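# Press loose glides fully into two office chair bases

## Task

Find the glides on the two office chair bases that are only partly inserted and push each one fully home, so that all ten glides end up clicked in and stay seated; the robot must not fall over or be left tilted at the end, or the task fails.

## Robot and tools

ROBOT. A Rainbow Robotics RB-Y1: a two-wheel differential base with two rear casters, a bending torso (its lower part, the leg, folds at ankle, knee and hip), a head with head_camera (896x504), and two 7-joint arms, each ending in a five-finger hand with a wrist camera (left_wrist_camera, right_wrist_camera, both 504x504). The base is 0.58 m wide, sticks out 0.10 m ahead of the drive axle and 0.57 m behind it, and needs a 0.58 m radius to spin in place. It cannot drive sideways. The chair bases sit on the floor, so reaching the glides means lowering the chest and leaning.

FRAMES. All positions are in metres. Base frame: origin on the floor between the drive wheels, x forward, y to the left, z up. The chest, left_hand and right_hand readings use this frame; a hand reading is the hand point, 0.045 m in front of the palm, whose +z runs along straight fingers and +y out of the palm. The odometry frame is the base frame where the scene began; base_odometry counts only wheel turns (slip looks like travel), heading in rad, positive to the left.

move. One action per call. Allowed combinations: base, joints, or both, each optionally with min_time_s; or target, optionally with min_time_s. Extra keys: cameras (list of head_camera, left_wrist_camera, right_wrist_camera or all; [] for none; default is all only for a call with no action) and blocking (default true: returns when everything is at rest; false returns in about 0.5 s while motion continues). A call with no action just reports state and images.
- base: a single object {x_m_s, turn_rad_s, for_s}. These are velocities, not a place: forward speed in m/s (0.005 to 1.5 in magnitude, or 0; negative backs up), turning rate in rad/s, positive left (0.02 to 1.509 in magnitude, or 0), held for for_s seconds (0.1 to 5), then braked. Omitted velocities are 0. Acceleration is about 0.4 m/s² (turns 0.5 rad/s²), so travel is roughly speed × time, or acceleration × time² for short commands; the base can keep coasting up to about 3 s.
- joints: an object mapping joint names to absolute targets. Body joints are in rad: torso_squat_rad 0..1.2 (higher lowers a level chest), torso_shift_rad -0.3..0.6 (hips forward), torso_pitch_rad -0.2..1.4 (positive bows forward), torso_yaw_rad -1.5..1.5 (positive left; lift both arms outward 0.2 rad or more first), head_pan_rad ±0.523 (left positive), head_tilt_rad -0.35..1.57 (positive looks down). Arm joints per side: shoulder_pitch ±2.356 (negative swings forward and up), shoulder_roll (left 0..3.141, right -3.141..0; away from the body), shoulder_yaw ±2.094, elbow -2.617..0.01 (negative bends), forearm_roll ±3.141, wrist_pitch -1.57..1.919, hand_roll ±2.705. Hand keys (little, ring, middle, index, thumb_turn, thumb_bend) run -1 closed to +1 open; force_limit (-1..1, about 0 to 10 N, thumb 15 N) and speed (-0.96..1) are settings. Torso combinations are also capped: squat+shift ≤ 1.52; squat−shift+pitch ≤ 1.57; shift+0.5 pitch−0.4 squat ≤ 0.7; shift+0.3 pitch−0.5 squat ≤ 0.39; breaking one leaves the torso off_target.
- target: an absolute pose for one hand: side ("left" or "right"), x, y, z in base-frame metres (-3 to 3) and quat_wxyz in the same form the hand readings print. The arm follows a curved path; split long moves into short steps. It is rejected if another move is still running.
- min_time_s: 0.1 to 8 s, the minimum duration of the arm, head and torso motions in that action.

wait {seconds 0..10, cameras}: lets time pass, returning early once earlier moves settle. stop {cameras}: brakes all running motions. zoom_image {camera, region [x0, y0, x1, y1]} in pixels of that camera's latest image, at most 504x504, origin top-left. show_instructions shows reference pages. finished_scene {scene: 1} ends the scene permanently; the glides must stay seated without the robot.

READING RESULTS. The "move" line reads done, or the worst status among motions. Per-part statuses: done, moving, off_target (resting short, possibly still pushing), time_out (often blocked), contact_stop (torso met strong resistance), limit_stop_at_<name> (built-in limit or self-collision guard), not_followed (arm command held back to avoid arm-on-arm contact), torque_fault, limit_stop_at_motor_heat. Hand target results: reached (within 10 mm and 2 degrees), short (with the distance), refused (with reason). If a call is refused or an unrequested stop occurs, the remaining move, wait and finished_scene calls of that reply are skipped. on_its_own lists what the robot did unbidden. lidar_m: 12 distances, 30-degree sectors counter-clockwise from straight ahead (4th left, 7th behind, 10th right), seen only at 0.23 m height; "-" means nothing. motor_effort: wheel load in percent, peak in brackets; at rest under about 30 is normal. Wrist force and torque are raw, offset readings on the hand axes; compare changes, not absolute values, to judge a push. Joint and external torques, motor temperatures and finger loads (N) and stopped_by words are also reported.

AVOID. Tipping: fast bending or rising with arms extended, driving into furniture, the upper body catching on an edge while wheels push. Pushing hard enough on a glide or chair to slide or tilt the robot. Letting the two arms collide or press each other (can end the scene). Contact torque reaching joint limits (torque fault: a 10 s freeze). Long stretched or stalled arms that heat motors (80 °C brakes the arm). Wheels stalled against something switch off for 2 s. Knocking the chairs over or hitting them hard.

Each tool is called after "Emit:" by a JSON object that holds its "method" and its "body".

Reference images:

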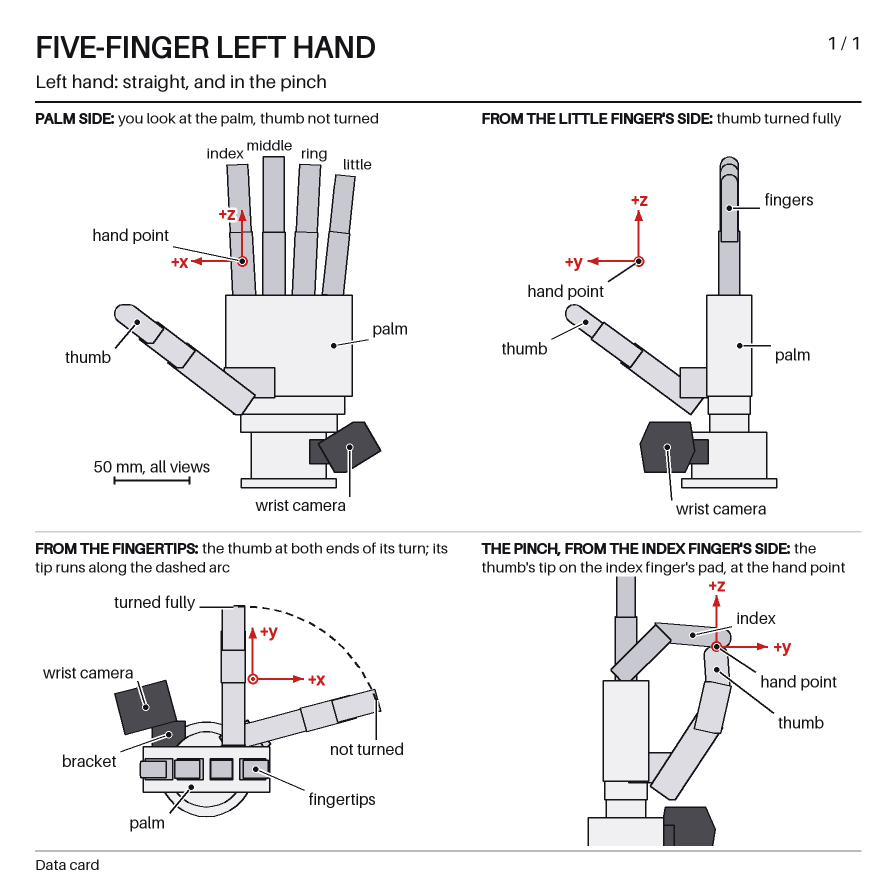

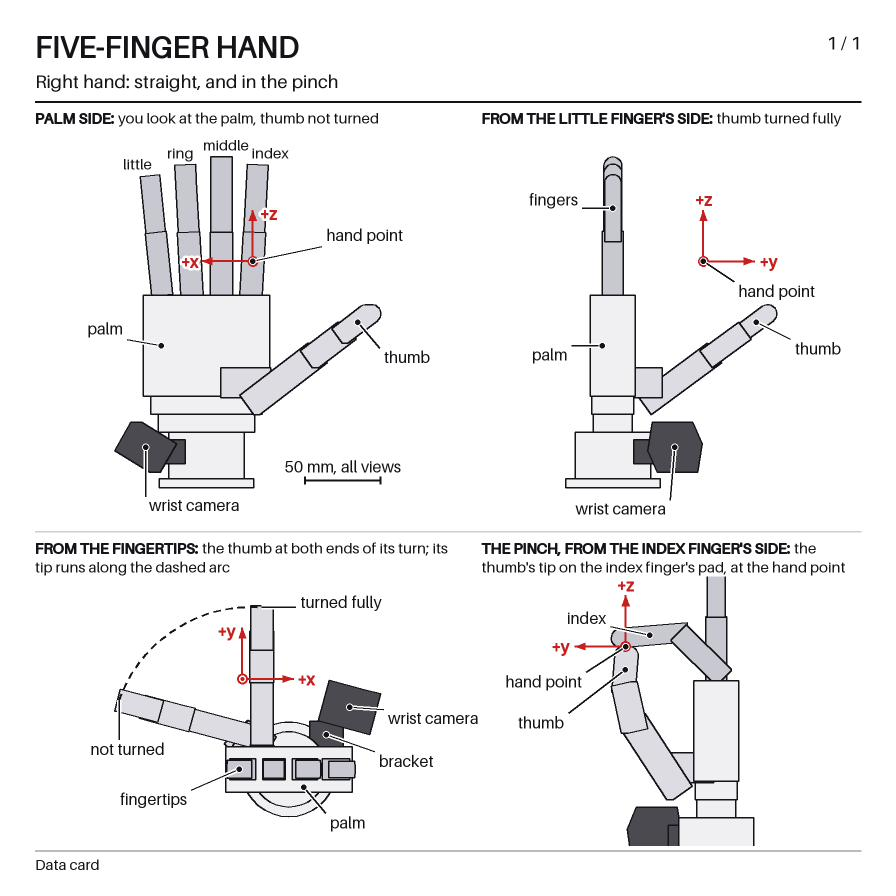

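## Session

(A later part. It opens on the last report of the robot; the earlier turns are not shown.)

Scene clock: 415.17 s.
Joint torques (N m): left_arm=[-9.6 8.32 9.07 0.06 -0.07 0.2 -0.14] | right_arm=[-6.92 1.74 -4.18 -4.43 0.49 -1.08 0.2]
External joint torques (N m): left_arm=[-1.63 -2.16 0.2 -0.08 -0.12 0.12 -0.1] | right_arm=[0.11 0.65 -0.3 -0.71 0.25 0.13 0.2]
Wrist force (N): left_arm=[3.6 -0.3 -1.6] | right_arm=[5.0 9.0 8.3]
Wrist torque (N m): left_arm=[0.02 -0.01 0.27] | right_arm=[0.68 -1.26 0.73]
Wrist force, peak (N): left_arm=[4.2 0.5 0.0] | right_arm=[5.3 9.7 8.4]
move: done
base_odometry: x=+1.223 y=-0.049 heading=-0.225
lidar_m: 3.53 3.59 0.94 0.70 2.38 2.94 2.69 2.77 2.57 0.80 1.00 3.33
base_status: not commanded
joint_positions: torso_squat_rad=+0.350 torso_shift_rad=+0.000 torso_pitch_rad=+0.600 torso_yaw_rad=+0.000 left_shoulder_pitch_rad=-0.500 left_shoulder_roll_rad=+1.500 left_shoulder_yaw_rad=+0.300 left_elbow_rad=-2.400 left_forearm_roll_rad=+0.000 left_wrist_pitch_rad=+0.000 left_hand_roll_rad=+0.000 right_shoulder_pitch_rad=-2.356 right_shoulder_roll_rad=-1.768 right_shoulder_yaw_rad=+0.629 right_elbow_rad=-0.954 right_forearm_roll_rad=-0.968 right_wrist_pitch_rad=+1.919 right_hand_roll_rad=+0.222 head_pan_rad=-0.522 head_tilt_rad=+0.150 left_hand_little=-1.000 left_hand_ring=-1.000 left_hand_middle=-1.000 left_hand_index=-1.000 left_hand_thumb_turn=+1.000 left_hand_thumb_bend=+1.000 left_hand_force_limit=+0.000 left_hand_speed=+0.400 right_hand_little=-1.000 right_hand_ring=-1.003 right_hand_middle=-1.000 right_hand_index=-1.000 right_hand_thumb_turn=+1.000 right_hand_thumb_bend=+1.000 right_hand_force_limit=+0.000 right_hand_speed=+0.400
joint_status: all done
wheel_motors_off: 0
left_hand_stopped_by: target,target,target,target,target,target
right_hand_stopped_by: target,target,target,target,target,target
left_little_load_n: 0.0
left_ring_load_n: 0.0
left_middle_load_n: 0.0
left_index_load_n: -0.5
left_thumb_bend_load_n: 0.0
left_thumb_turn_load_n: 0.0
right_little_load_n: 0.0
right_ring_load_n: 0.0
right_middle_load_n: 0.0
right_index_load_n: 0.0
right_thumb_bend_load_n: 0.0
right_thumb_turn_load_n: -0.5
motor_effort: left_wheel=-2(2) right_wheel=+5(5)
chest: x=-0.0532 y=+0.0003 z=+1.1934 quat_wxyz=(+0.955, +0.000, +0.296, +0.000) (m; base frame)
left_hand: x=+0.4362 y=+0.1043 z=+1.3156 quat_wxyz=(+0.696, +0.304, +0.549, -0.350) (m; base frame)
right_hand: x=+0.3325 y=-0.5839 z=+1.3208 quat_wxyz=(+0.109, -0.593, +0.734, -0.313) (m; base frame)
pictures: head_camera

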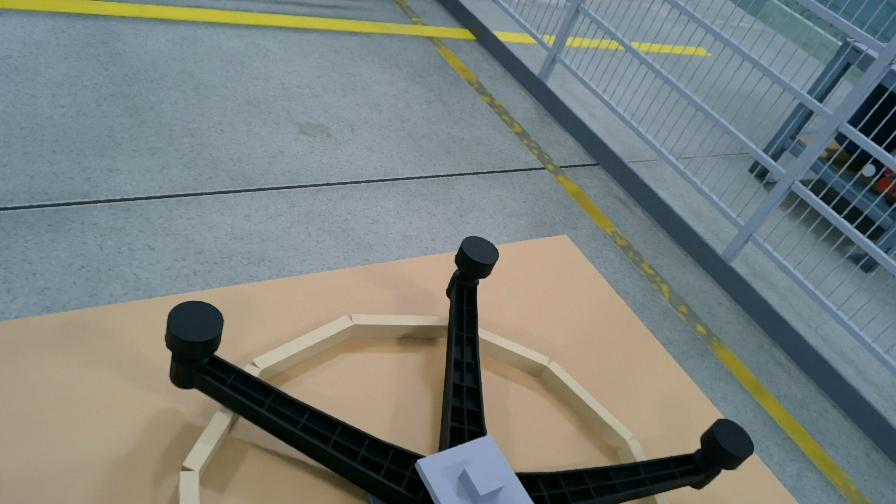

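Emit:
{"method": "move", "body": {"target": {"side": "right", "x": 0.288, "y": -0.65, "z": 0.98, "quat_wxyz": [0, -0.7071, 0.7071, 0]}, "min_time_s": 2}}

Emit:
{"method": "move", "body": {"target": {"side": "right", "x": 0.288, "y": -0.658, "z": 0.88, "quat_wxyz": [0, -0.7071, 0.7071, 0]}, "min_time_s": 1, "cameras": ["head_camera", "right_wrist_camera"]}}

Scene clock: 417.70 s.
Joint torques (N m): left_arm=[-9.58 8.04 9.04 0.02 -0.35 -0.04 -0.15] | right_arm=[-9.21 -16.81 -4.02 -0.96 0.15 -0.28 0.07]
External joint torques (N m): left_arm=[-1.61 -2.45 0.16 -0.13 -0.39 -0.13 -0.11] | right_arm=[0.78 1.06 -1.78 0.55 -0.1 0.05 0.07]
Wrist force (N): left_arm=[3.6 -0.3 -1.4] | right_arm=[5.2 6.5 9.8]
Wrist torque (N m): left_arm=[0.01 -0.01 0.26] | right_arm=[0.47 -1.37 0.79]
Wrist force, peak (N): left_arm=[3.7 -0.2 -1.5] | right_arm=[5.6 9.6 8.3]
move: short
base_odometry: x=+1.223 y=-0.049 heading=-0.225
lidar_m: 3.53 3.61 0.95 0.71 2.37 2.93 2.71 2.77 2.58 0.81 1.01 3.33
base_status: not commanded
joint_positions: torso_squat_rad=+0.350 torso_shift_rad=+0.000 torso_pitch_rad=+0.600 torso_yaw_rad=+0.000 left_shoulder_pitch_rad=-0.500 left_shoulder_roll_rad=+1.500 left_shoulder_yaw_rad=+0.300 left_elbow_rad=-2.400 left_forearm_roll_rad=+0.000 left_wrist_pitch_rad=+0.000 left_hand_roll_rad=+0.000 right_shoulder_pitch_rad=-1.482 right_shoulder_roll_rad=-1.475 right_shoulder_yaw_rad=+0.626 right_elbow_rad=-0.267 right_forearm_roll_rad=-1.370 right_wrist_pitch_rad=+1.440 right_hand_roll_rad=+0.792 head_pan_rad=-0.522 head_tilt_rad=+0.150 left_hand_little=-1.000 left_hand_ring=-1.000 left_hand_middle=-1.000 left_hand_index=-1.000 left_hand_thumb_turn=+1.000 left_hand_thumb_bend=+1.000 left_hand_force_limit=+0.000 left_hand_speed=+0.400 right_hand_little=-1.000 right_hand_ring=-1.003 right_hand_middle=-1.000 right_hand_index=-1.000 right_hand_thumb_turn=+1.000 right_hand_thumb_bend=+1.000 right_hand_force_limit=+0.000 right_hand_speed=+0.400
joint_status: all done
wheel_motors_off: 0
left_hand_stopped_by: target,target,target,target,target,target
right_hand_stopped_by: target,target,target,target,target,target
left_little_load_n: 0.0
left_ring_load_n: 0.0
left_middle_load_n: 0.0
left_index_load_n: 0.0
left_thumb_bend_load_n: 0.0
left_thumb_turn_load_n: 0.0
right_little_load_n: 0.0
right_ring_load_n: 0.0
right_middle_load_n: 0.0
right_index_load_n: 0.0
right_thumb_bend_load_n: 0.0
right_thumb_turn_load_n: 0.0
motor_effort: left_wheel=-2(2) right_wheel=+5(5)
chest: x=-0.0532 y=+0.0003 z=+1.1934 quat_wxyz=(+0.955, +0.000, +0.296, +0.000) (m; base frame)
left_hand: x=+0.4362 y=+0.1043 z=+1.3156 quat_wxyz=(+0.696, +0.304, +0.549, -0.350) (m; base frame)
right_hand: x=+0.2876 y=-0.6495 z=+0.9799 quat_wxyz=(-0.011, -0.711, +0.699, -0.081) (m; base frame)
right_hand_status: short (checked arc, as near as the solve gets, planned for 2.0 s): 1 mm and 9.4 deg off. The place is met; only the turn is off.
pictures: none

Scene clock: 419.03 s.
Joint torques (N m): left_arm=[-9.81 8.76 9.04 -0.04 0 -0.01 -0.2] | right_arm=[-9.26 -19.86 -4.18 -0.17 0.12 -0.34 0.3]
External joint torques (N m): left_arm=[-1.84 -1.72 0.16 -0.19 -0.05 -0.1 -0.16] | right_arm=[0.38 1.18 -1.89 0.22 -0.14 0.09 0.3]
Wrist force (N): left_arm=[3.7 -0.2 -1.5] | right_arm=[4.7 6.5 9.7]
Wrist torque (N m): left_arm=[0.03 -0.03 0.27] | right_arm=[0.47 -1.25 0.82]
Wrist force, peak (N): left_arm=[3.8 -0.3 -1.5] | right_arm=[5.0 6.9 10.4]
move: short
base_odometry: x=+1.223 y=-0.049 heading=-0.225
lidar_m: 3.52 3.60 0.94 0.70 2.38 2.92 2.69 2.76 2.57 0.79 1.01 3.32
base_status: not commanded
joint_positions: torso_squat_rad=+0.350 torso_shift_rad=+0.000 torso_pitch_rad=+0.600 torso_yaw_rad=+0.000 left_shoulder_pitch_rad=-0.500 left_shoulder_roll_rad=+1.500 left_shoulder_yaw_rad=+0.300 left_elbow_rad=-2.400 left_forearm_roll_rad=+0.000 left_wrist_pitch_rad=+0.000 left_hand_roll_rad=+0.000 right_shoulder_pitch_rad=-1.235 right_shoulder_roll_rad=-1.354 right_shoulder_yaw_rad=+0.559 right_elbow_rad=-0.267 right_forearm_roll_rad=-1.467 right_wrist_pitch_rad=+1.185 right_hand_roll_rad=+0.797 head_pan_rad=-0.522 head_tilt_rad=+0.150 left_hand_little=-1.000 left_hand_ring=-1.000 left_hand_middle=-1.000 left_hand_index=-1.000 left_hand_thumb_turn=+1.000 left_hand_thumb_bend=+1.000 left_hand_force_limit=+0.000 left_hand_speed=+0.400 right_hand_little=-1.000 right_hand_ring=-1.003 right_hand_middle=-1.000 right_hand_index=-1.000 right_hand_thumb_turn=+1.000 right_hand_thumb_bend=+1.000 right_hand_force_limit=+0.000 right_hand_speed=+0.400
joint_status: all done
wheel_motors_off: 0
left_hand_stopped_by: target,target,target,target,target,target
right_hand_stopped_by: target,target,target,target,target,target
left_little_load_n: 0.0
left_ring_load_n: 0.0
left_middle_load_n: 0.0
left_index_load_n: 0.0
left_thumb_bend_load_n: 0.0
left_thumb_turn_load_n: 0.0
right_little_load_n: 0.5
right_ring_load_n: 0.0
right_middle_load_n: 0.0
right_index_load_n: 0.5
right_thumb_bend_load_n: 0.0
right_thumb_turn_load_n: 0.0
motor_effort: left_wheel=-1(2) right_wheel=+5(5)
chest: x=-0.0532 y=+0.0003 z=+1.1934 quat_wxyz=(+0.955, +0.000, +0.296, +0.000) (m; base frame)
left_hand: x=+0.4362 y=+0.1043 z=+1.3156 quat_wxyz=(+0.696, +0.304, +0.549, -0.350) (m; base frame)
right_hand: x=+0.2876 y=-0.6574 z=+0.8800 quat_wxyz=(-0.013, -0.711, +0.695, -0.107) (m; base frame)
right_hand_status: short (checked arc, as near as the solve gets, planned for 1.0 s): 1 mm and 12.5 deg off. The place is met; only the turn is off.
pictures: head_camera, right_wrist_camera

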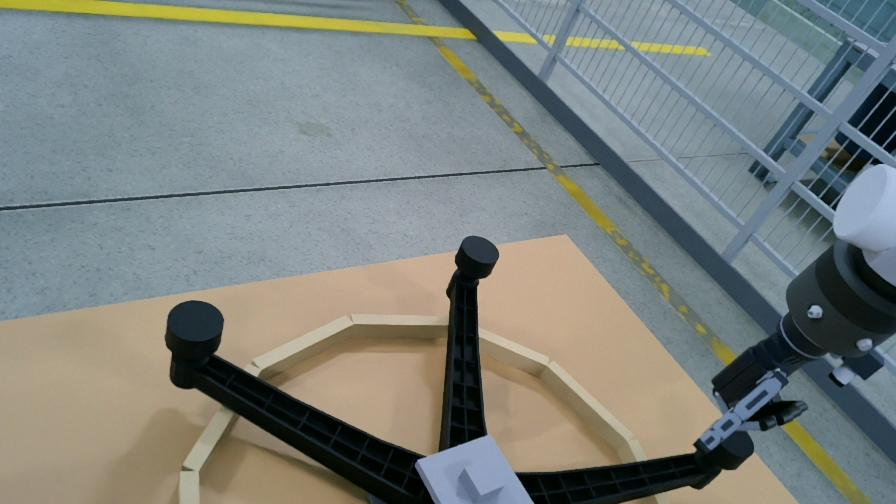

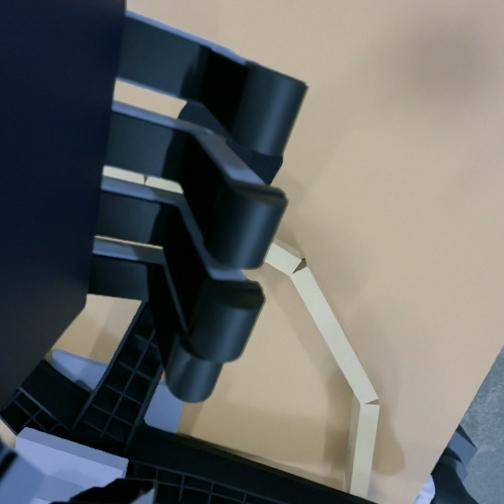

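Emit:
{"method": "move", "body": {"target": {"side": "right", "x": 0.25, "y": -0.62, "z": 1.1, "quat_wxyz": [0, -0.7071, 0.7071, 0]}, "min_time_s": 1.2}}

Emit:
{"method": "move", "body": {"joints": {"torso_yaw_rad": 0.0, "torso_pitch_rad": 0.85, "torso_shift_rad": 0.1}, "min_time_s": 1.2}}

Emit:
{"method": "move", "body": {"target": {"side": "right", "x": 0.288, "y": -0.658, "z": 0.88, "quat_wxyz": [0, -0.7071, 0.7071, 0]}, "min_time_s": 1.2, "cameras": ["head_camera", "right_wrist_camera"]}}

Scene clock: 420.97 s.
Joint torques (N m): left_arm=[-9 8.37 8.97 0.23 -0.13 0.02 -0.15] | right_arm=[-9.4 -8.86 -0.91 -3.32 0.13 -0.21 0.27]
External joint torques (N m): left_arm=[-1.02 -2.11 0.09 0.08 -0.17 -0.07 -0.12] | right_arm=[-0.2 1.16 0.99 0.16 -0.09 -0.1 0.27]
Wrist force (N): left_arm=[3.8 -0.1 -1.5] | right_arm=[5.7 6.4 10.5]
Wrist torque (N m): left_arm=[0.05 -0.04 0.27] | right_arm=[0.50 -1.40 0.88]
Wrist force, peak (N): left_arm=[3.8 -0.1 -1.5] | right_arm=[5.7 6.4 10.5]
move: short
base_odometry: x=+1.223 y=-0.049 heading=-0.225
lidar_m: 3.52 3.60 0.93 0.71 2.38 2.93 2.70 2.78 2.56 0.80 1.01 3.32
base_status: not commanded
joint_positions: torso_squat_rad=+0.350 torso_shift_rad=+0.000 torso_pitch_rad=+0.600 torso_yaw_rad=+0.000 left_shoulder_pitch_rad=-0.500 left_shoulder_roll_rad=+1.500 left_shoulder_yaw_rad=+0.300 left_elbow_rad=-2.400 left_forearm_roll_rad=+0.000 left_wrist_pitch_rad=+0.000 left_hand_roll_rad=+0.000 right_shoulder_pitch_rad=-1.874 right_shoulder_roll_rad=-1.590 right_shoulder_yaw_rad=+0.704 right_elbow_rad=-0.267 right_forearm_roll_rad=-1.150 right_wrist_pitch_rad=+1.807 right_hand_roll_rad=+0.811 head_pan_rad=-0.522 head_tilt_rad=+0.150 left_hand_little=-1.000 left_hand_ring=-1.000 left_hand_middle=-1.000 left_hand_index=-1.000 left_hand_thumb_turn=+1.000 left_hand_thumb_bend=+1.000 left_hand_force_limit=+0.000 left_hand_speed=+0.400 right_hand_little=-1.000 right_hand_ring=-1.003 right_hand_middle=-1.000 right_hand_index=-1.000 right_hand_thumb_turn=+1.000 right_hand_thumb_bend=+1.000 right_hand_force_limit=+0.000 right_hand_speed=+0.400
joint_status: all done
wheel_motors_off: 0
left_hand_stopped_by: target,target,target,target,target,target
right_hand_stopped_by: target,target,target,target,target,target
left_little_load_n: 0.0
left_ring_load_n: 0.0
left_middle_load_n: 0.0
left_index_load_n: 0.0
left_thumb_bend_load_n: 0.0
left_thumb_turn_load_n: 0.0
right_little_load_n: 0.0
right_ring_load_n: 0.0
right_middle_load_n: 0.0
right_index_load_n: 0.0
right_thumb_bend_load_n: 0.0
right_thumb_turn_load_n: 0.0
motor_effort: left_wheel=-2(2) right_wheel=+5(5)
chest: x=-0.0532 y=+0.0003 z=+1.1934 quat_wxyz=(+0.955, +0.000, +0.296, +0.000) (m; base frame)
left_hand: x=+0.4362 y=+0.1043 z=+1.3156 quat_wxyz=(+0.696, +0.304, +0.549, -0.350) (m; base frame)
right_hand: x=+0.2497 y=-0.6195 z=+1.0999 quat_wxyz=(-0.004, -0.709, +0.705, -0.023) (m; base frame)
right_hand_status: short (checked arc, as near as the solve gets, planned for 1.2 s): 1 mm and 2.7 deg off. The place is met; only the turn is off.
pictures: none

Scene clock: 422.83 s.
Joint torques (N m): left_arm=[-8.69 8.16 9.1 -1.95 -0.09 -0.16 -0.17] | right_arm=[-8.35 -14.39 -1.21 -1.97 0.49 0.26 0.19]
External joint torques (N m): left_arm=[-1.52 -1.73 0.14 -0.21 -0.15 0.16 -0.13] | right_arm=[-0.08 0.3 0.53 -0.03 -0.07 0.03 0.19]
Wrist force (N): left_arm=[3.7 0.9 -0.7] | right_arm=[5.6 4.9 10.0]
Wrist torque (N m): left_arm=[0.05 0.02 0.21] | right_arm=[0.39 -1.39 0.79]
Wrist force, peak (N): left_arm=[4.4 1.0 -0.7] | right_arm=[5.6 6.8 10.0]
move: done
base_odometry: x=+1.224 y=-0.049 heading=-0.224
lidar_m: 3.52 3.61 0.95 0.71 2.38 2.94 2.71 2.77 2.58 0.80 1.00 3.32
base_status: not commanded
joint_positions: torso_squat_rad=+0.350 torso_shift_rad=+0.100 torso_pitch_rad=+0.850 torso_yaw_rad=+0.000 left_shoulder_pitch_rad=-0.500 left_shoulder_roll_rad=+1.500 left_shoulder_yaw_rad=+0.300 left_elbow_rad=-2.400 left_forearm_roll_rad=+0.000 left_wrist_pitch_rad=+0.000 left_hand_roll_rad=+0.000 right_shoulder_pitch_rad=-1.874 right_shoulder_roll_rad=-1.589 right_shoulder_yaw_rad=+0.704 right_elbow_rad=-0.267 right_forearm_roll_rad=-1.150 right_wrist_pitch_rad=+1.807 right_hand_roll_rad=+0.811 head_pan_rad=-0.522 head_tilt_rad=+0.150 left_hand_little=-1.000 left_hand_ring=-1.000 left_hand_middle=-1.000 left_hand_index=-1.000 left_hand_thumb_turn=+1.000 left_hand_thumb_bend=+1.000 left_hand_force_limit=+0.000 left_hand_speed=+0.400 right_hand_little=-1.000 right_hand_ring=-1.003 right_hand_middle=-1.000 right_hand_index=-1.000 right_hand_thumb_turn=+1.000 right_hand_thumb_bend=+1.000 right_hand_force_limit=+0.000 right_hand_speed=+0.400
joint_status: all done
wheel_motors_off: 0
left_hand_stopped_by: target,target,target,target,target,target
right_hand_stopped_by: target,target,target,target,target,target
left_little_load_n: 0.0
left_ring_load_n: 0.0
left_middle_load_n: 0.0
left_index_load_n: 0.0
left_thumb_bend_load_n: 0.0
left_thumb_turn_load_n: 0.0
right_little_load_n: 0.0
right_ring_load_n: 0.0
right_middle_load_n: 0.0
right_index_load_n: 0.0
right_thumb_bend_load_n: 0.0
right_thumb_turn_load_n: 0.0
motor_effort: left_wheel=-4(4) right_wheel=+0(6)
chest: x=+0.0703 y=+0.0002 z=+1.1389 quat_wxyz=(+0.911, +0.000, +0.412, +0.000) (m; base frame)
left_hand: x=+0.5747 y=+0.1043 z=+1.1361 quat_wxyz=(+0.622, +0.258, +0.631, -0.385) (m; base frame)
right_hand: x=+0.3406 y=-0.6195 z=+0.9732 quat_wxyz=(-0.092, -0.706, +0.699, +0.066) (m; base frame)
pictures: none

Scene clock: 424.73 s.
Joint torques (N m): left_arm=[-8.54 7.97 8.9 -2.1 -0.18 -0.37 -0.16] | right_arm=[-1.8 -17.97 -5.09 4.99 0.56 0.22 0.07]
External joint torques (N m): left_arm=[-1.37 -1.92 -0.06 -0.36 -0.24 -0.05 -0.13] | right_arm=[0.34 1.08 -0.99 0.02 0.36 0.21 0.07]
Wrist force (N): left_arm=[3.8 0.8 -0.6] | right_arm=[6.2 6.5 10.4]
Wrist torque (N m): left_arm=[0.04 0.00 0.23] | right_arm=[0.47 -1.42 0.83]
Wrist force, peak (N): left_arm=[3.9 1.1 -0.8] | right_arm=[6.7 6.8 10.1]
move: done
base_odometry: x=+1.223 y=-0.049 heading=-0.224
lidar_m: 3.52 3.61 0.95 0.70 2.38 2.93 2.70 2.78 2.57 0.80 1.01 3.32
base_status: not commanded
joint_positions: torso_squat_rad=+0.350 torso_shift_rad=+0.100 torso_pitch_rad=+0.850 torso_yaw_rad=+0.000 left_shoulder_pitch_rad=-0.500 left_shoulder_roll_rad=+1.500 left_shoulder_yaw_rad=+0.300 left_elbow_rad=-2.400 left_forearm_roll_rad=+0.000 left_wrist_pitch_rad=+0.000 left_hand_roll_rad=+0.000 right_shoulder_pitch_rad=-0.195 right_shoulder_roll_rad=-1.802 right_shoulder_yaw_rad=+0.018 right_elbow_rad=-0.664 right_forearm_roll_rad=-2.222 right_wrist_pitch_rad=+1.301 right_hand_roll_rad=+0.860 head_pan_rad=-0.522 head_tilt_rad=+0.150 left_hand_little=-1.000 left_hand_ring=-1.000 left_hand_middle=-1.000 left_hand_index=-1.000 left_hand_thumb_turn=+1.000 left_hand_thumb_bend=+1.000 left_hand_force_limit=+0.000 left_hand_speed=+0.400 right_hand_little=-1.000 right_hand_ring=-1.003 right_hand_middle=-1.000 right_hand_index=-1.000 right_hand_thumb_turn=+1.000 right_hand_thumb_bend=+1.000 right_hand_force_limit=+0.000 right_hand_speed=+0.400
joint_status: all done
wheel_motors_off: 0
left_hand_stopped_by: target,target,target,target,target,target
right_hand_stopped_by: target,target,target,target,target,target
left_little_load_n: 0.0
left_ring_load_n: 0.0
left_middle_load_n: 0.0
left_index_load_n: 0.0
left_thumb_bend_load_n: 0.0
left_thumb_turn_load_n: 0.0
right_little_load_n: 0.0
right_ring_load_n: 0.0
right_middle_load_n: 0.0
right_index_load_n: 0.0
right_thumb_bend_load_n: 0.0
right_thumb_turn_load_n: 0.0
motor_effort: left_wheel=-3(4) right_wheel=+1(2)
chest: x=+0.0703 y=+0.0002 z=+1.1389 quat_wxyz=(+0.911, +0.000, +0.412, +0.000) (m; base frame)
left_hand: x=+0.5747 y=+0.1043 z=+1.1361 quat_wxyz=(+0.622, +0.258, +0.631, -0.385) (m; base frame)
right_hand: x=+0.2883 y=-0.6582 z=+0.8797 quat_wxyz=(+0.001, -0.706, +0.708, +0.008) (m; base frame)
right_hand_status: reached (checked arc, planned for 1.5 s): 0 mm and 1.0 deg off.
pictures: head_camera, right_wrist_camera

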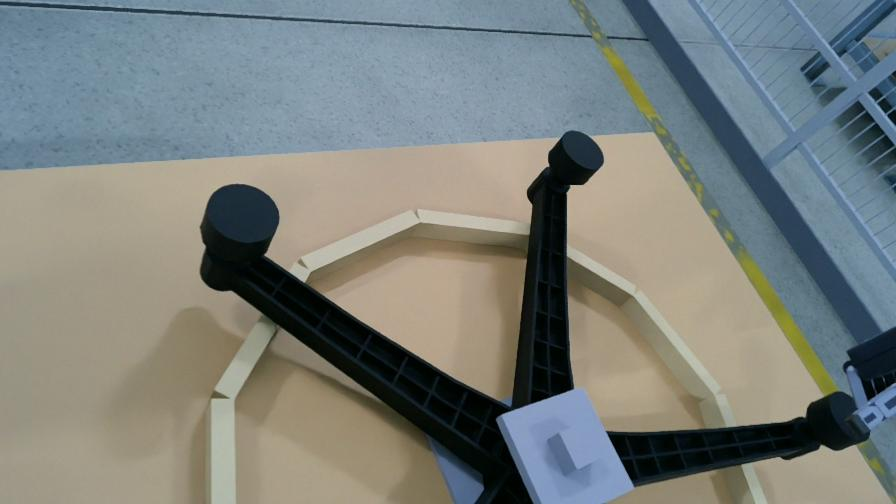

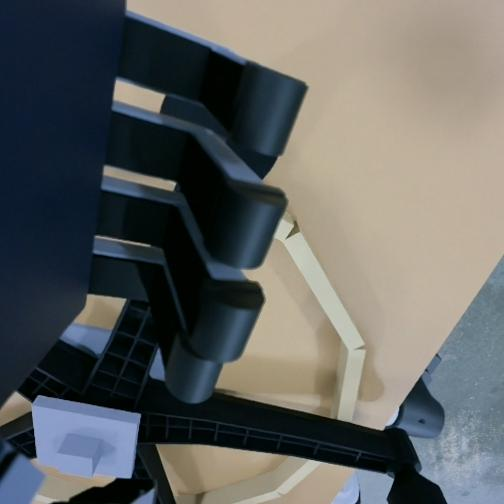

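Emit:
{"method": "move", "body": {"target": {"side": "right", "x": 0.288, "y": -0.658, "z": 0.848, "quat_wxyz": [0, -0.7071, 0.7071, 0]}, "min_time_s": 0.8}}

Emit:
{"method": "move", "body": {"target": {"side": "right", "x": 0.288, "y": -0.658, "z": 0.842, "quat_wxyz": [0, -0.7071, 0.7071, 0]}, "min_time_s": 0.6}}

Emit:
{"method": "move", "body": {"target": {"side": "right", "x": 0.288, "y": -0.658, "z": 0.837, "quat_wxyz": [0, -0.7071, 0.7071, 0]}, "min_time_s": 0.6, "cameras": ["head_camera"]}}

Scene clock: 426.23 s.
Joint torques (N m): left_arm=[-8.33 7.97 8.99 -1.89 -0.13 -0.39 -0.31] | right_arm=[-3.25 -18.03 -4.03 4.29 0.54 -0.04 -0.09]
External joint torques (N m): left_arm=[-1.16 -1.92 0.03 -0.15 -0.2 -0.07 -0.27] | right_arm=[-1.41 1.67 0.45 -0.41 0.34 -0.02 -0.09]
Wrist force (N): left_arm=[3.6 0.9 -0.8] | right_arm=[6.3 6.1 10.3]
Wrist torque (N m): left_arm=[0.05 0.02 0.21] | right_arm=[0.40 -1.43 0.70]
Wrist force, peak (N): left_arm=[3.9 1.0 -0.6] | right_arm=[6.3 6.6 10.6]
move: done
base_odometry: x=+1.223 y=-0.049 heading=-0.224
lidar_m: 3.53 3.60 0.95 0.70 2.37 2.92 2.70 2.76 2.57 0.80 1.01 3.33
base_status: not commanded
joint_positions: torso_squat_rad=+0.350 torso_shift_rad=+0.100 torso_pitch_rad=+0.850 torso_yaw_rad=+0.000 left_shoulder_pitch_rad=-0.500 left_shoulder_roll_rad=+1.500 left_shoulder_yaw_rad=+0.300 left_elbow_rad=-2.400 left_forearm_roll_rad=+0.000 left_wrist_pitch_rad=+0.000 left_hand_roll_rad=+0.000 right_shoulder_pitch_rad=-0.239 right_shoulder_roll_rad=-1.750 right_shoulder_yaw_rad=+0.057 right_elbow_rad=-0.721 right_forearm_roll_rad=-2.174 right_wrist_pitch_rad=+1.211 right_hand_roll_rad=+0.829 head_pan_rad=-0.522 head_tilt_rad=+0.150 left_hand_little=-1.000 left_hand_ring=-1.000 left_hand_middle=-1.000 left_hand_index=-1.000 left_hand_thumb_turn=+1.000 left_hand_thumb_bend=+1.000 left_hand_force_limit=+0.000 left_hand_speed=+0.400 right_hand_little=-1.000 right_hand_ring=-1.003 right_hand_middle=-1.000 right_hand_index=-1.000 right_hand_thumb_turn=+1.000 right_hand_thumb_bend=+1.000 right_hand_force_limit=+0.000 right_hand_speed=+0.400
joint_status: all done
wheel_motors_off: 0
left_hand_stopped_by: target,target,target,target,target,target
right_hand_stopped_by: target,target,target,target,target,target
left_little_load_n: 0.0
left_ring_load_n: 0.0
left_middle_load_n: 0.0
left_index_load_n: 0.0
left_thumb_bend_load_n: 0.0
left_thumb_turn_load_n: 0.0
right_little_load_n: 0.0
right_ring_load_n: 0.0
right_middle_load_n: 0.0
right_index_load_n: 0.0
right_thumb_bend_load_n: 0.0
right_thumb_turn_load_n: 0.0
motor_effort: left_wheel=-3(3) right_wheel=+1(2)
chest: x=+0.0703 y=+0.0002 z=+1.1389 quat_wxyz=(+0.911, +0.000, +0.412, +0.000) (m; base frame)
left_hand: x=+0.5747 y=+0.1043 z=+1.1361 quat_wxyz=(+0.622, +0.258, +0.631, -0.385) (m; base frame)
right_hand: x=+0.2879 y=-0.6578 z=+0.8481 quat_wxyz=(+0.000, -0.707, +0.707, -0.003) (m; base frame)
right_hand_status: reached (checked arc, planned for 0.8 s): 0 mm and 0.3 deg off.
pictures: none

Scene clock: 427.17 s.
Joint torques (N m): left_arm=[-8.76 7.81 8.7 -1.85 -0.28 -0.25 -0.29] | right_arm=[-3.01 -18.7 -4.01 5.54 0.51 -0.15 -0.03]
External joint torques (N m): left_arm=[-1.59 -2.08 -0.26 -0.11 -0.34 0.07 -0.25] | right_arm=[-1.19 1.63 0.52 0.99 0.31 -0.12 -0.03]
Wrist force (N): left_arm=[3.7 0.9 -0.6] | right_arm=[6.2 5.9 10.3]
Wrist torque (N m): left_arm=[0.04 0.02 0.23] | right_arm=[0.37 -1.43 0.68]
Wrist force, peak (N): left_arm=[3.8 1.0 -0.6] | right_arm=[6.2 6.2 10.4]
move: done
base_odometry: x=+1.223 y=-0.049 heading=-0.224
lidar_m: 3.53 3.61 0.95 0.71 2.38 2.93 2.71 2.76 2.56 0.80 0.99 3.30
base_status: not commanded
joint_positions: torso_squat_rad=+0.350 torso_shift_rad=+0.100 torso_pitch_rad=+0.850 torso_yaw_rad=+0.000 left_shoulder_pitch_rad=-0.500 left_shoulder_roll_rad=+1.500 left_shoulder_yaw_rad=+0.300 left_elbow_rad=-2.400 left_forearm_roll_rad=+0.000 left_wrist_pitch_rad=+0.000 left_hand_roll_rad=+0.000 right_shoulder_pitch_rad=-0.281 right_shoulder_roll_rad=-1.734 right_shoulder_yaw_rad=+0.081 right_elbow_rad=-0.718 right_forearm_roll_rad=-2.148 right_wrist_pitch_rad=+1.206 right_hand_roll_rad=+0.825 head_pan_rad=-0.522 head_tilt_rad=+0.150 left_hand_little=-1.000 left_hand_ring=-1.000 left_hand_middle=-1.000 left_hand_index=-1.000 left_hand_thumb_turn=+1.000 left_hand_thumb_bend=+1.000 left_hand_force_limit=+0.000 left_hand_speed=+0.400 right_hand_little=-1.000 right_hand_ring=-1.003 right_hand_middle=-1.000 right_hand_index=-1.000 right_hand_thumb_turn=+1.000 right_hand_thumb_bend=+1.000 right_hand_force_limit=+0.000 right_hand_speed=+0.400
joint_status: all done
wheel_motors_off: 0
left_hand_stopped_by: target,target,target,target,target,target
right_hand_stopped_by: target,target,target,target,target,target
left_little_load_n: 0.0
left_ring_load_n: 0.0
left_middle_load_n: 0.0
left_index_load_n: 0.0
left_thumb_bend_load_n: 0.0
left_thumb_turn_load_n: 0.0
right_little_load_n: 0.0
right_ring_load_n: 0.0
right_middle_load_n: 0.0
right_index_load_n: 0.0
right_thumb_bend_load_n: 0.0
right_thumb_turn_load_n: 0.0
motor_effort: left_wheel=-3(3) right_wheel=+1(2)
chest: x=+0.0703 y=+0.0002 z=+1.1389 quat_wxyz=(+0.911, +0.000, +0.412, +0.000) (m; base frame)
left_hand: x=+0.5747 y=+0.1043 z=+1.1361 quat_wxyz=(+0.622, +0.258, +0.631, -0.385) (m; base frame)
right_hand: x=+0.2880 y=-0.6575 z=+0.8420 quat_wxyz=(+0.000, -0.708, +0.707, -0.003) (m; base frame)
right_hand_status: reached (checked arc, planned for 0.6 s): 0 mm and 0.4 deg off.
pictures: none

Scene clock: 428.10 s.
Joint torques (N m): left_arm=[-8.73 7.56 9.06 -1.85 0.01 -0.28 -0.19] | right_arm=[-2.13 -12.3 -2.28 3.04 0.13 -1.06 0.01]
External joint torques (N m): left_arm=[-1.56 -2.34 0.1 -0.11 -0.05 0.04 -0.15] | right_arm=[-0.3 8.72 2.29 -1.34 -0.07 -1.03 0.01]
Wrist force (N): left_arm=[3.8 0.9 -0.8] | right_arm=[2.6 6.8 -12.4]
Wrist torque (N m): left_arm=[0.07 0.00 0.22] | right_arm=[1.00 -0.60 0.63]
Wrist force, peak (N): left_arm=[3.9 0.8 -0.7] | right_arm=[3.4 7.4 -13.4]
move: done
base_odometry: x=+1.223 y=-0.049 heading=-0.224
lidar_m: 3.52 3.59 0.95 0.71 2.38 2.94 2.71 2.77 2.56 0.80 1.02 3.32
base_status: not commanded
joint_positions: torso_squat_rad=+0.350 torso_shift_rad=+0.100 torso_pitch_rad=+0.850 torso_yaw_rad=+0.000 left_shoulder_pitch_rad=-0.500 left_shoulder_roll_rad=+1.500 left_shoulder_yaw_rad=+0.300 left_elbow_rad=-2.400 left_forearm_roll_rad=+0.000 left_wrist_pitch_rad=+0.000 left_hand_roll_rad=+0.000 right_shoulder_pitch_rad=-0.330 right_shoulder_roll_rad=-1.718 right_shoulder_yaw_rad=+0.105 right_elbow_rad=-0.707 right_forearm_roll_rad=-2.120 right_wrist_pitch_rad=+1.209 right_hand_roll_rad=+0.823 head_pan_rad=-0.522 head_tilt_rad=+0.150 left_hand_little=-1.000 left_hand_ring=-1.000 left_hand_middle=-1.000 left_hand_index=-1.000 left_hand_thumb_turn=+1.000 left_hand_thumb_bend=+1.000 left_hand_force_limit=+0.000 left_hand_speed=+0.400 right_hand_little=-1.000 right_hand_ring=-1.004 right_hand_middle=-1.000 right_hand_index=-1.000 right_hand_thumb_turn=+1.000 right_hand_thumb_bend=+1.000 right_hand_force_limit=+0.000 right_hand_speed=+0.400
joint_status: all done
wheel_motors_off: 0
left_hand_stopped_by: target,target,target,target,target,target
right_hand_stopped_by: target,target,target,target,target,target
left_little_load_n: 0.0
left_ring_load_n: 0.0
left_middle_load_n: 0.0
left_index_load_n: 0.0
left_thumb_bend_load_n: 0.0
left_thumb_turn_load_n: 0.0
right_little_load_n: -2.5
right_ring_load_n: -2.0
right_middle_load_n: -2.5
right_index_load_n: 0.0
right_thumb_bend_load_n: 0.0
right_thumb_turn_load_n: 0.0
motor_effort: left_wheel=-3(3) right_wheel=+1(2)
chest: x=+0.0701 y=+0.0005 z=+1.1390 quat_wxyz=(+0.911, +0.000, +0.412, +0.000) (m; base frame)
left_hand: x=+0.5745 y=+0.1045 z=+1.1363 quat_wxyz=(+0.622, +0.258, +0.631, -0.385) (m; base frame)
right_hand: x=+0.2886 y=-0.6578 z=+0.8383 quat_wxyz=(-0.001, -0.708, +0.706, -0.005) (m; base frame)
right_hand_status: reached (checked arc, planned for 0.6 s): 1 mm and 0.5 deg off.
pictures: head_camera

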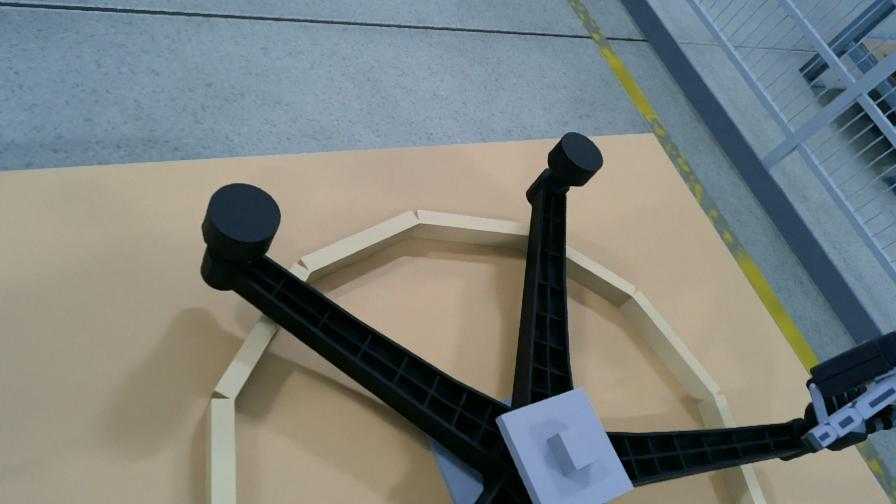

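Emit:
{"method": "move", "body": {"target": {"side": "right", "x": 0.288, "y": -0.656, "z": 0.831, "quat_wxyz": [0, -0.7071, 0.7071, 0]}, "min_time_s": 0.6}}

Emit:
{"method": "move", "body": {"target": {"side": "right", "x": 0.288, "y": -0.656, "z": 0.825, "quat_wxyz": [0, -0.7071, 0.7071, 0]}, "min_time_s": 0.6}}

Emit:
{"method": "move", "body": {"target": {"side": "right", "x": 0.288, "y": -0.656, "z": 0.819, "quat_wxyz": [0, -0.7071, 0.7071, 0]}, "min_time_s": 0.6}}

Scene clock: 429.27 s.
Joint torques (N m): left_arm=[-8.13 8.02 8.77 -1.88 -0.23 -0.18 -0.38] | right_arm=[-0.92 1.51 1.04 -1.77 -0.97 -2.18 0.02]
External joint torques (N m): left_arm=[-0.95 -1.88 -0.19 -0.14 -0.29 0.14 -0.35] | right_arm=[0.97 23.04 5.65 -6 -1.17 -2.14 0.02]
Wrist force (N): left_arm=[3.8 0.8 -0.7] | right_arm=[2.9 9.0 -48.9]
Wrist torque (N m): left_arm=[0.04 0.01 0.23] | right_arm=[2.18 0.84 0.72]
Wrist force, peak (N): left_arm=[3.9 1.1 -0.7] | right_arm=[3.2 8.4 -50.9]
move: done
base_odometry: x=+1.223 y=-0.049 heading=-0.224
lidar_m: 3.53 3.61 0.94 0.71 2.38 2.94 2.71 2.78 2.56 0.79 1.00 3.31
base_status: not commanded
joint_positions: torso_squat_rad=+0.350 torso_shift_rad=+0.099 torso_pitch_rad=+0.849 torso_yaw_rad=-0.001 left_shoulder_pitch_rad=-0.500 left_shoulder_roll_rad=+1.500 left_shoulder_yaw_rad=+0.300 left_elbow_rad=-2.400 left_forearm_roll_rad=+0.000 left_wrist_pitch_rad=+0.000 left_hand_roll_rad=+0.000 right_shoulder_pitch_rad=-0.369 right_shoulder_roll_rad=-1.705 right_shoulder_yaw_rad=+0.125 right_elbow_rad=-0.704 right_forearm_roll_rad=-2.095 right_wrist_pitch_rad=+1.206 right_hand_roll_rad=+0.816 head_pan_rad=-0.522 head_tilt_rad=+0.150 left_hand_little=-1.000 left_hand_ring=-1.000 left_hand_middle=-1.000 left_hand_index=-1.000 left_hand_thumb_turn=+1.000 left_hand_thumb_bend=+1.000 left_hand_force_limit=+0.000 left_hand_speed=+0.400 right_hand_little=-1.001 right_hand_ring=-1.004 right_hand_middle=-1.001 right_hand_index=-1.000 right_hand_thumb_turn=+1.000 right_hand_thumb_bend=+1.000 right_hand_force_limit=+0.000 right_hand_speed=+0.400
joint_status: all done
wheel_motors_off: 0
left_hand_stopped_by: target,target,target,target,target,target
right_hand_stopped_by: target,target,target,target,target,target
left_little_load_n: 0.0
left_ring_load_n: 0.0
left_middle_load_n: -0.5
left_index_load_n: 0.0
left_thumb_bend_load_n: 0.0
left_thumb_turn_load_n: 0.0
right_little_load_n: -6.5
right_ring_load_n: -5.5
right_middle_load_n: -6.5
right_index_load_n: 0.0
right_thumb_bend_load_n: 0.0
right_thumb_turn_load_n: 0.0
motor_effort: left_wheel=-3(3) right_wheel=+1(2)
chest: x=+0.0695 y=+0.0010 z=+1.1393 quat_wxyz=(+0.911, -0.001, +0.412, -0.001) (m; base frame)
left_hand: x=+0.5739 y=+0.1050 z=+1.1371 quat_wxyz=(+0.622, +0.258, +0.631, -0.385) (m; base frame)
right_hand: x=+0.2896 y=-0.6570 z=+0.8349 quat_wxyz=(-0.001, -0.708, +0.706, -0.006) (m; base frame)
right_hand_status: reached (checked arc, planned for 0.6 s): 4 mm and 0.7 deg off.
pictures: none

Scene clock: 430.20 s.
Joint torques (N m): left_arm=[-8.32 8.49 9.03 -1.88 -0.26 -0.13 -0.18] | right_arm=[0.26 16.07 4.08 -5.36 -1.32 -6.05 0.41]
External joint torques (N m): left_arm=[-1.12 -1.42 0.07 -0.13 -0.32 0.19 -0.14] | right_arm=[2.2 38.26 8.71 -9.39 -1.52 -6 0.41]
Wrist force (N): left_arm=[3.7 0.9 -0.6] | right_arm=[-6.3 14.0 -94.7]
Wrist torque (N m): left_arm=[0.05 0.03 0.22] | right_arm=[3.40 2.06 0.76]
Wrist force, peak (N): left_arm=[3.9 0.8 -0.8] | right_arm=[-8.0 14.4 -98.0]
move: done
base_odometry: x=+1.223 y=-0.049 heading=-0.225
lidar_m: 3.53 3.60 0.95 0.70 2.38 2.92 2.71 2.78 2.56 0.79 1.01 3.32
base_status: not commanded
joint_positions: torso_squat_rad=+0.350 torso_shift_rad=+0.099 torso_pitch_rad=+0.847 torso_yaw_rad=-0.002 left_shoulder_pitch_rad=-0.500 left_shoulder_roll_rad=+1.500 left_shoulder_yaw_rad=+0.300 left_elbow_rad=-2.400 left_forearm_roll_rad=+0.000 left_wrist_pitch_rad=+0.000 left_hand_roll_rad=+0.000 right_shoulder_pitch_rad=-0.421 right_shoulder_roll_rad=-1.686 right_shoulder_yaw_rad=+0.150 right_elbow_rad=-0.689 right_forearm_roll_rad=-2.061 right_wrist_pitch_rad=+1.206 right_hand_roll_rad=+0.816 head_pan_rad=-0.522 head_tilt_rad=+0.150 left_hand_little=-1.000 left_hand_ring=-1.000 left_hand_middle=-1.000 left_hand_index=-1.000 left_hand_thumb_turn=+1.000 left_hand_thumb_bend=+1.000 left_hand_force_limit=+0.000 left_hand_speed=+0.400 right_hand_little=-1.001 right_hand_ring=-1.005 right_hand_middle=-1.002 right_hand_index=-1.000 right_hand_thumb_turn=+1.000 right_hand_thumb_bend=+1.000 right_hand_force_limit=+0.000 right_hand_speed=+0.400
joint_status: all done
wheel_motors_off: 0
left_hand_stopped_by: target,target,target,target,target,target
right_hand_stopped_by: target,target,target,target,target,target
left_little_load_n: 0.0
left_ring_load_n: 0.0
left_middle_load_n: 0.0
left_index_load_n: 0.0
left_thumb_bend_load_n: 0.0
left_thumb_turn_load_n: 0.0
right_little_load_n: -8.0
right_ring_load_n: -10.5
right_middle_load_n: -14.0
right_index_load_n: 0.0
right_thumb_bend_load_n: 0.0
right_thumb_turn_load_n: 0.0
motor_effort: left_wheel=-3(3) right_wheel=+7(8)
chest: x=+0.0687 y=+0.0018 z=+1.1397 quat_wxyz=(+0.912, -0.002, +0.411, -0.001) (m; base frame)
left_hand: x=+0.5731 y=+0.1058 z=+1.1381 quat_wxyz=(+0.623, +0.258, +0.630, -0.386) (m; base frame)
right_hand: x=+0.2906 y=-0.6575 z=+0.8311 quat_wxyz=(-0.002, -0.709, +0.706, -0.009) (m; base frame)
right_hand_status: reached (checked arc, planned for 0.6 s): 7 mm and 1.1 deg off.
pictures: none

Scene clock: 431.17 s.
Joint torques (N m): left_arm=[-8.55 7.99 8.86 -2.01 -0.16 -0.23 -0.25] | right_arm=[3.77 32.33 7.74 -6.52 -0.25 -11.05 1.29]
External joint torques (N m): left_arm=[-1.34 -1.93 -0.1 -0.27 -0.22 0.09 -0.21] | right_arm=[5.81 55.73 12.19 -10.14 -0.46 -10.98 1.29]
Wrist force (N): left_arm=[3.8 0.7 -0.8] | right_arm=[-23.7 17.7 -143.2]
Wrist torque (N m): left_arm=[0.04 -0.01 0.23] | right_arm=[4.80 3.55 0.53]
Wrist force, peak (N): left_arm=[3.9 0.9 -0.9] | right_arm=[-24.6 18.0 -147.6]
move: done
base_odometry: x=+1.223 y=-0.049 heading=-0.225
lidar_m: 3.53 3.60 0.94 0.70 2.38 2.95 2.71 2.78 2.56 0.79 1.01 3.31
base_status: not commanded
joint_positions: torso_squat_rad=+0.350 torso_shift_rad=+0.098 torso_pitch_rad=+0.845 torso_yaw_rad=-0.002 left_shoulder_pitch_rad=-0.500 left_shoulder_roll_rad=+1.500 left_shoulder_yaw_rad=+0.300 left_elbow_rad=-2.400 left_forearm_roll_rad=+0.000 left_wrist_pitch_rad=+0.000 left_hand_roll_rad=+0.000 right_shoulder_pitch_rad=-0.534 right_shoulder_roll_rad=-1.652 right_shoulder_yaw_rad=+0.197 right_elbow_rad=-0.632 right_forearm_roll_rad=-1.998 right_wrist_pitch_rad=+1.232 right_hand_roll_rad=+0.830 head_pan_rad=-0.522 head_tilt_rad=+0.150 left_hand_little=-1.000 left_hand_ring=-1.000 left_hand_middle=-1.000 left_hand_index=-1.000 left_hand_thumb_turn=+1.000 left_hand_thumb_bend=+1.000 left_hand_force_limit=+0.000 left_hand_speed=+0.400 right_hand_little=-1.001 right_hand_ring=-1.005 right_hand_middle=-1.003 right_hand_index=-1.000 right_hand_thumb_turn=+1.000 right_hand_thumb_bend=+1.000 right_hand_force_limit=+0.000 right_hand_speed=+0.400
joint_status: all done
wheel_motors_off: 0
left_hand_stopped_by: target,target,target,target,target,target
right_hand_stopped_by: target,target,target,target,target,target
left_little_load_n: 0.0
left_ring_load_n: 0.0
left_middle_load_n: 0.0
left_index_load_n: 0.0
left_thumb_bend_load_n: 0.0
left_thumb_turn_load_n: 0.0
right_little_load_n: -10.5
right_ring_load_n: -15.5
right_middle_load_n: -22.0
right_index_load_n: 0.0
right_thumb_bend_load_n: 0.0
right_thumb_turn_load_n: 0.0
motor_effort: left_wheel=-1(3) right_wheel=+12(19)
chest: x=+0.0679 y=+0.0027 z=+1.1401 quat_wxyz=(+0.912, -0.002, +0.410, -0.001) (m; base frame)
left_hand: x=+0.5723 y=+0.1068 z=+1.1392 quat_wxyz=(+0.624, +0.257, +0.629, -0.386) (m; base frame)
right_hand: x=+0.2914 y=-0.6588 z=+0.8276 quat_wxyz=(-0.002, -0.708, +0.706, -0.009) (m; base frame)
right_hand_status: reached (checked arc, planned for 0.6 s): 10 mm and 1.1 deg off.
pictures: none


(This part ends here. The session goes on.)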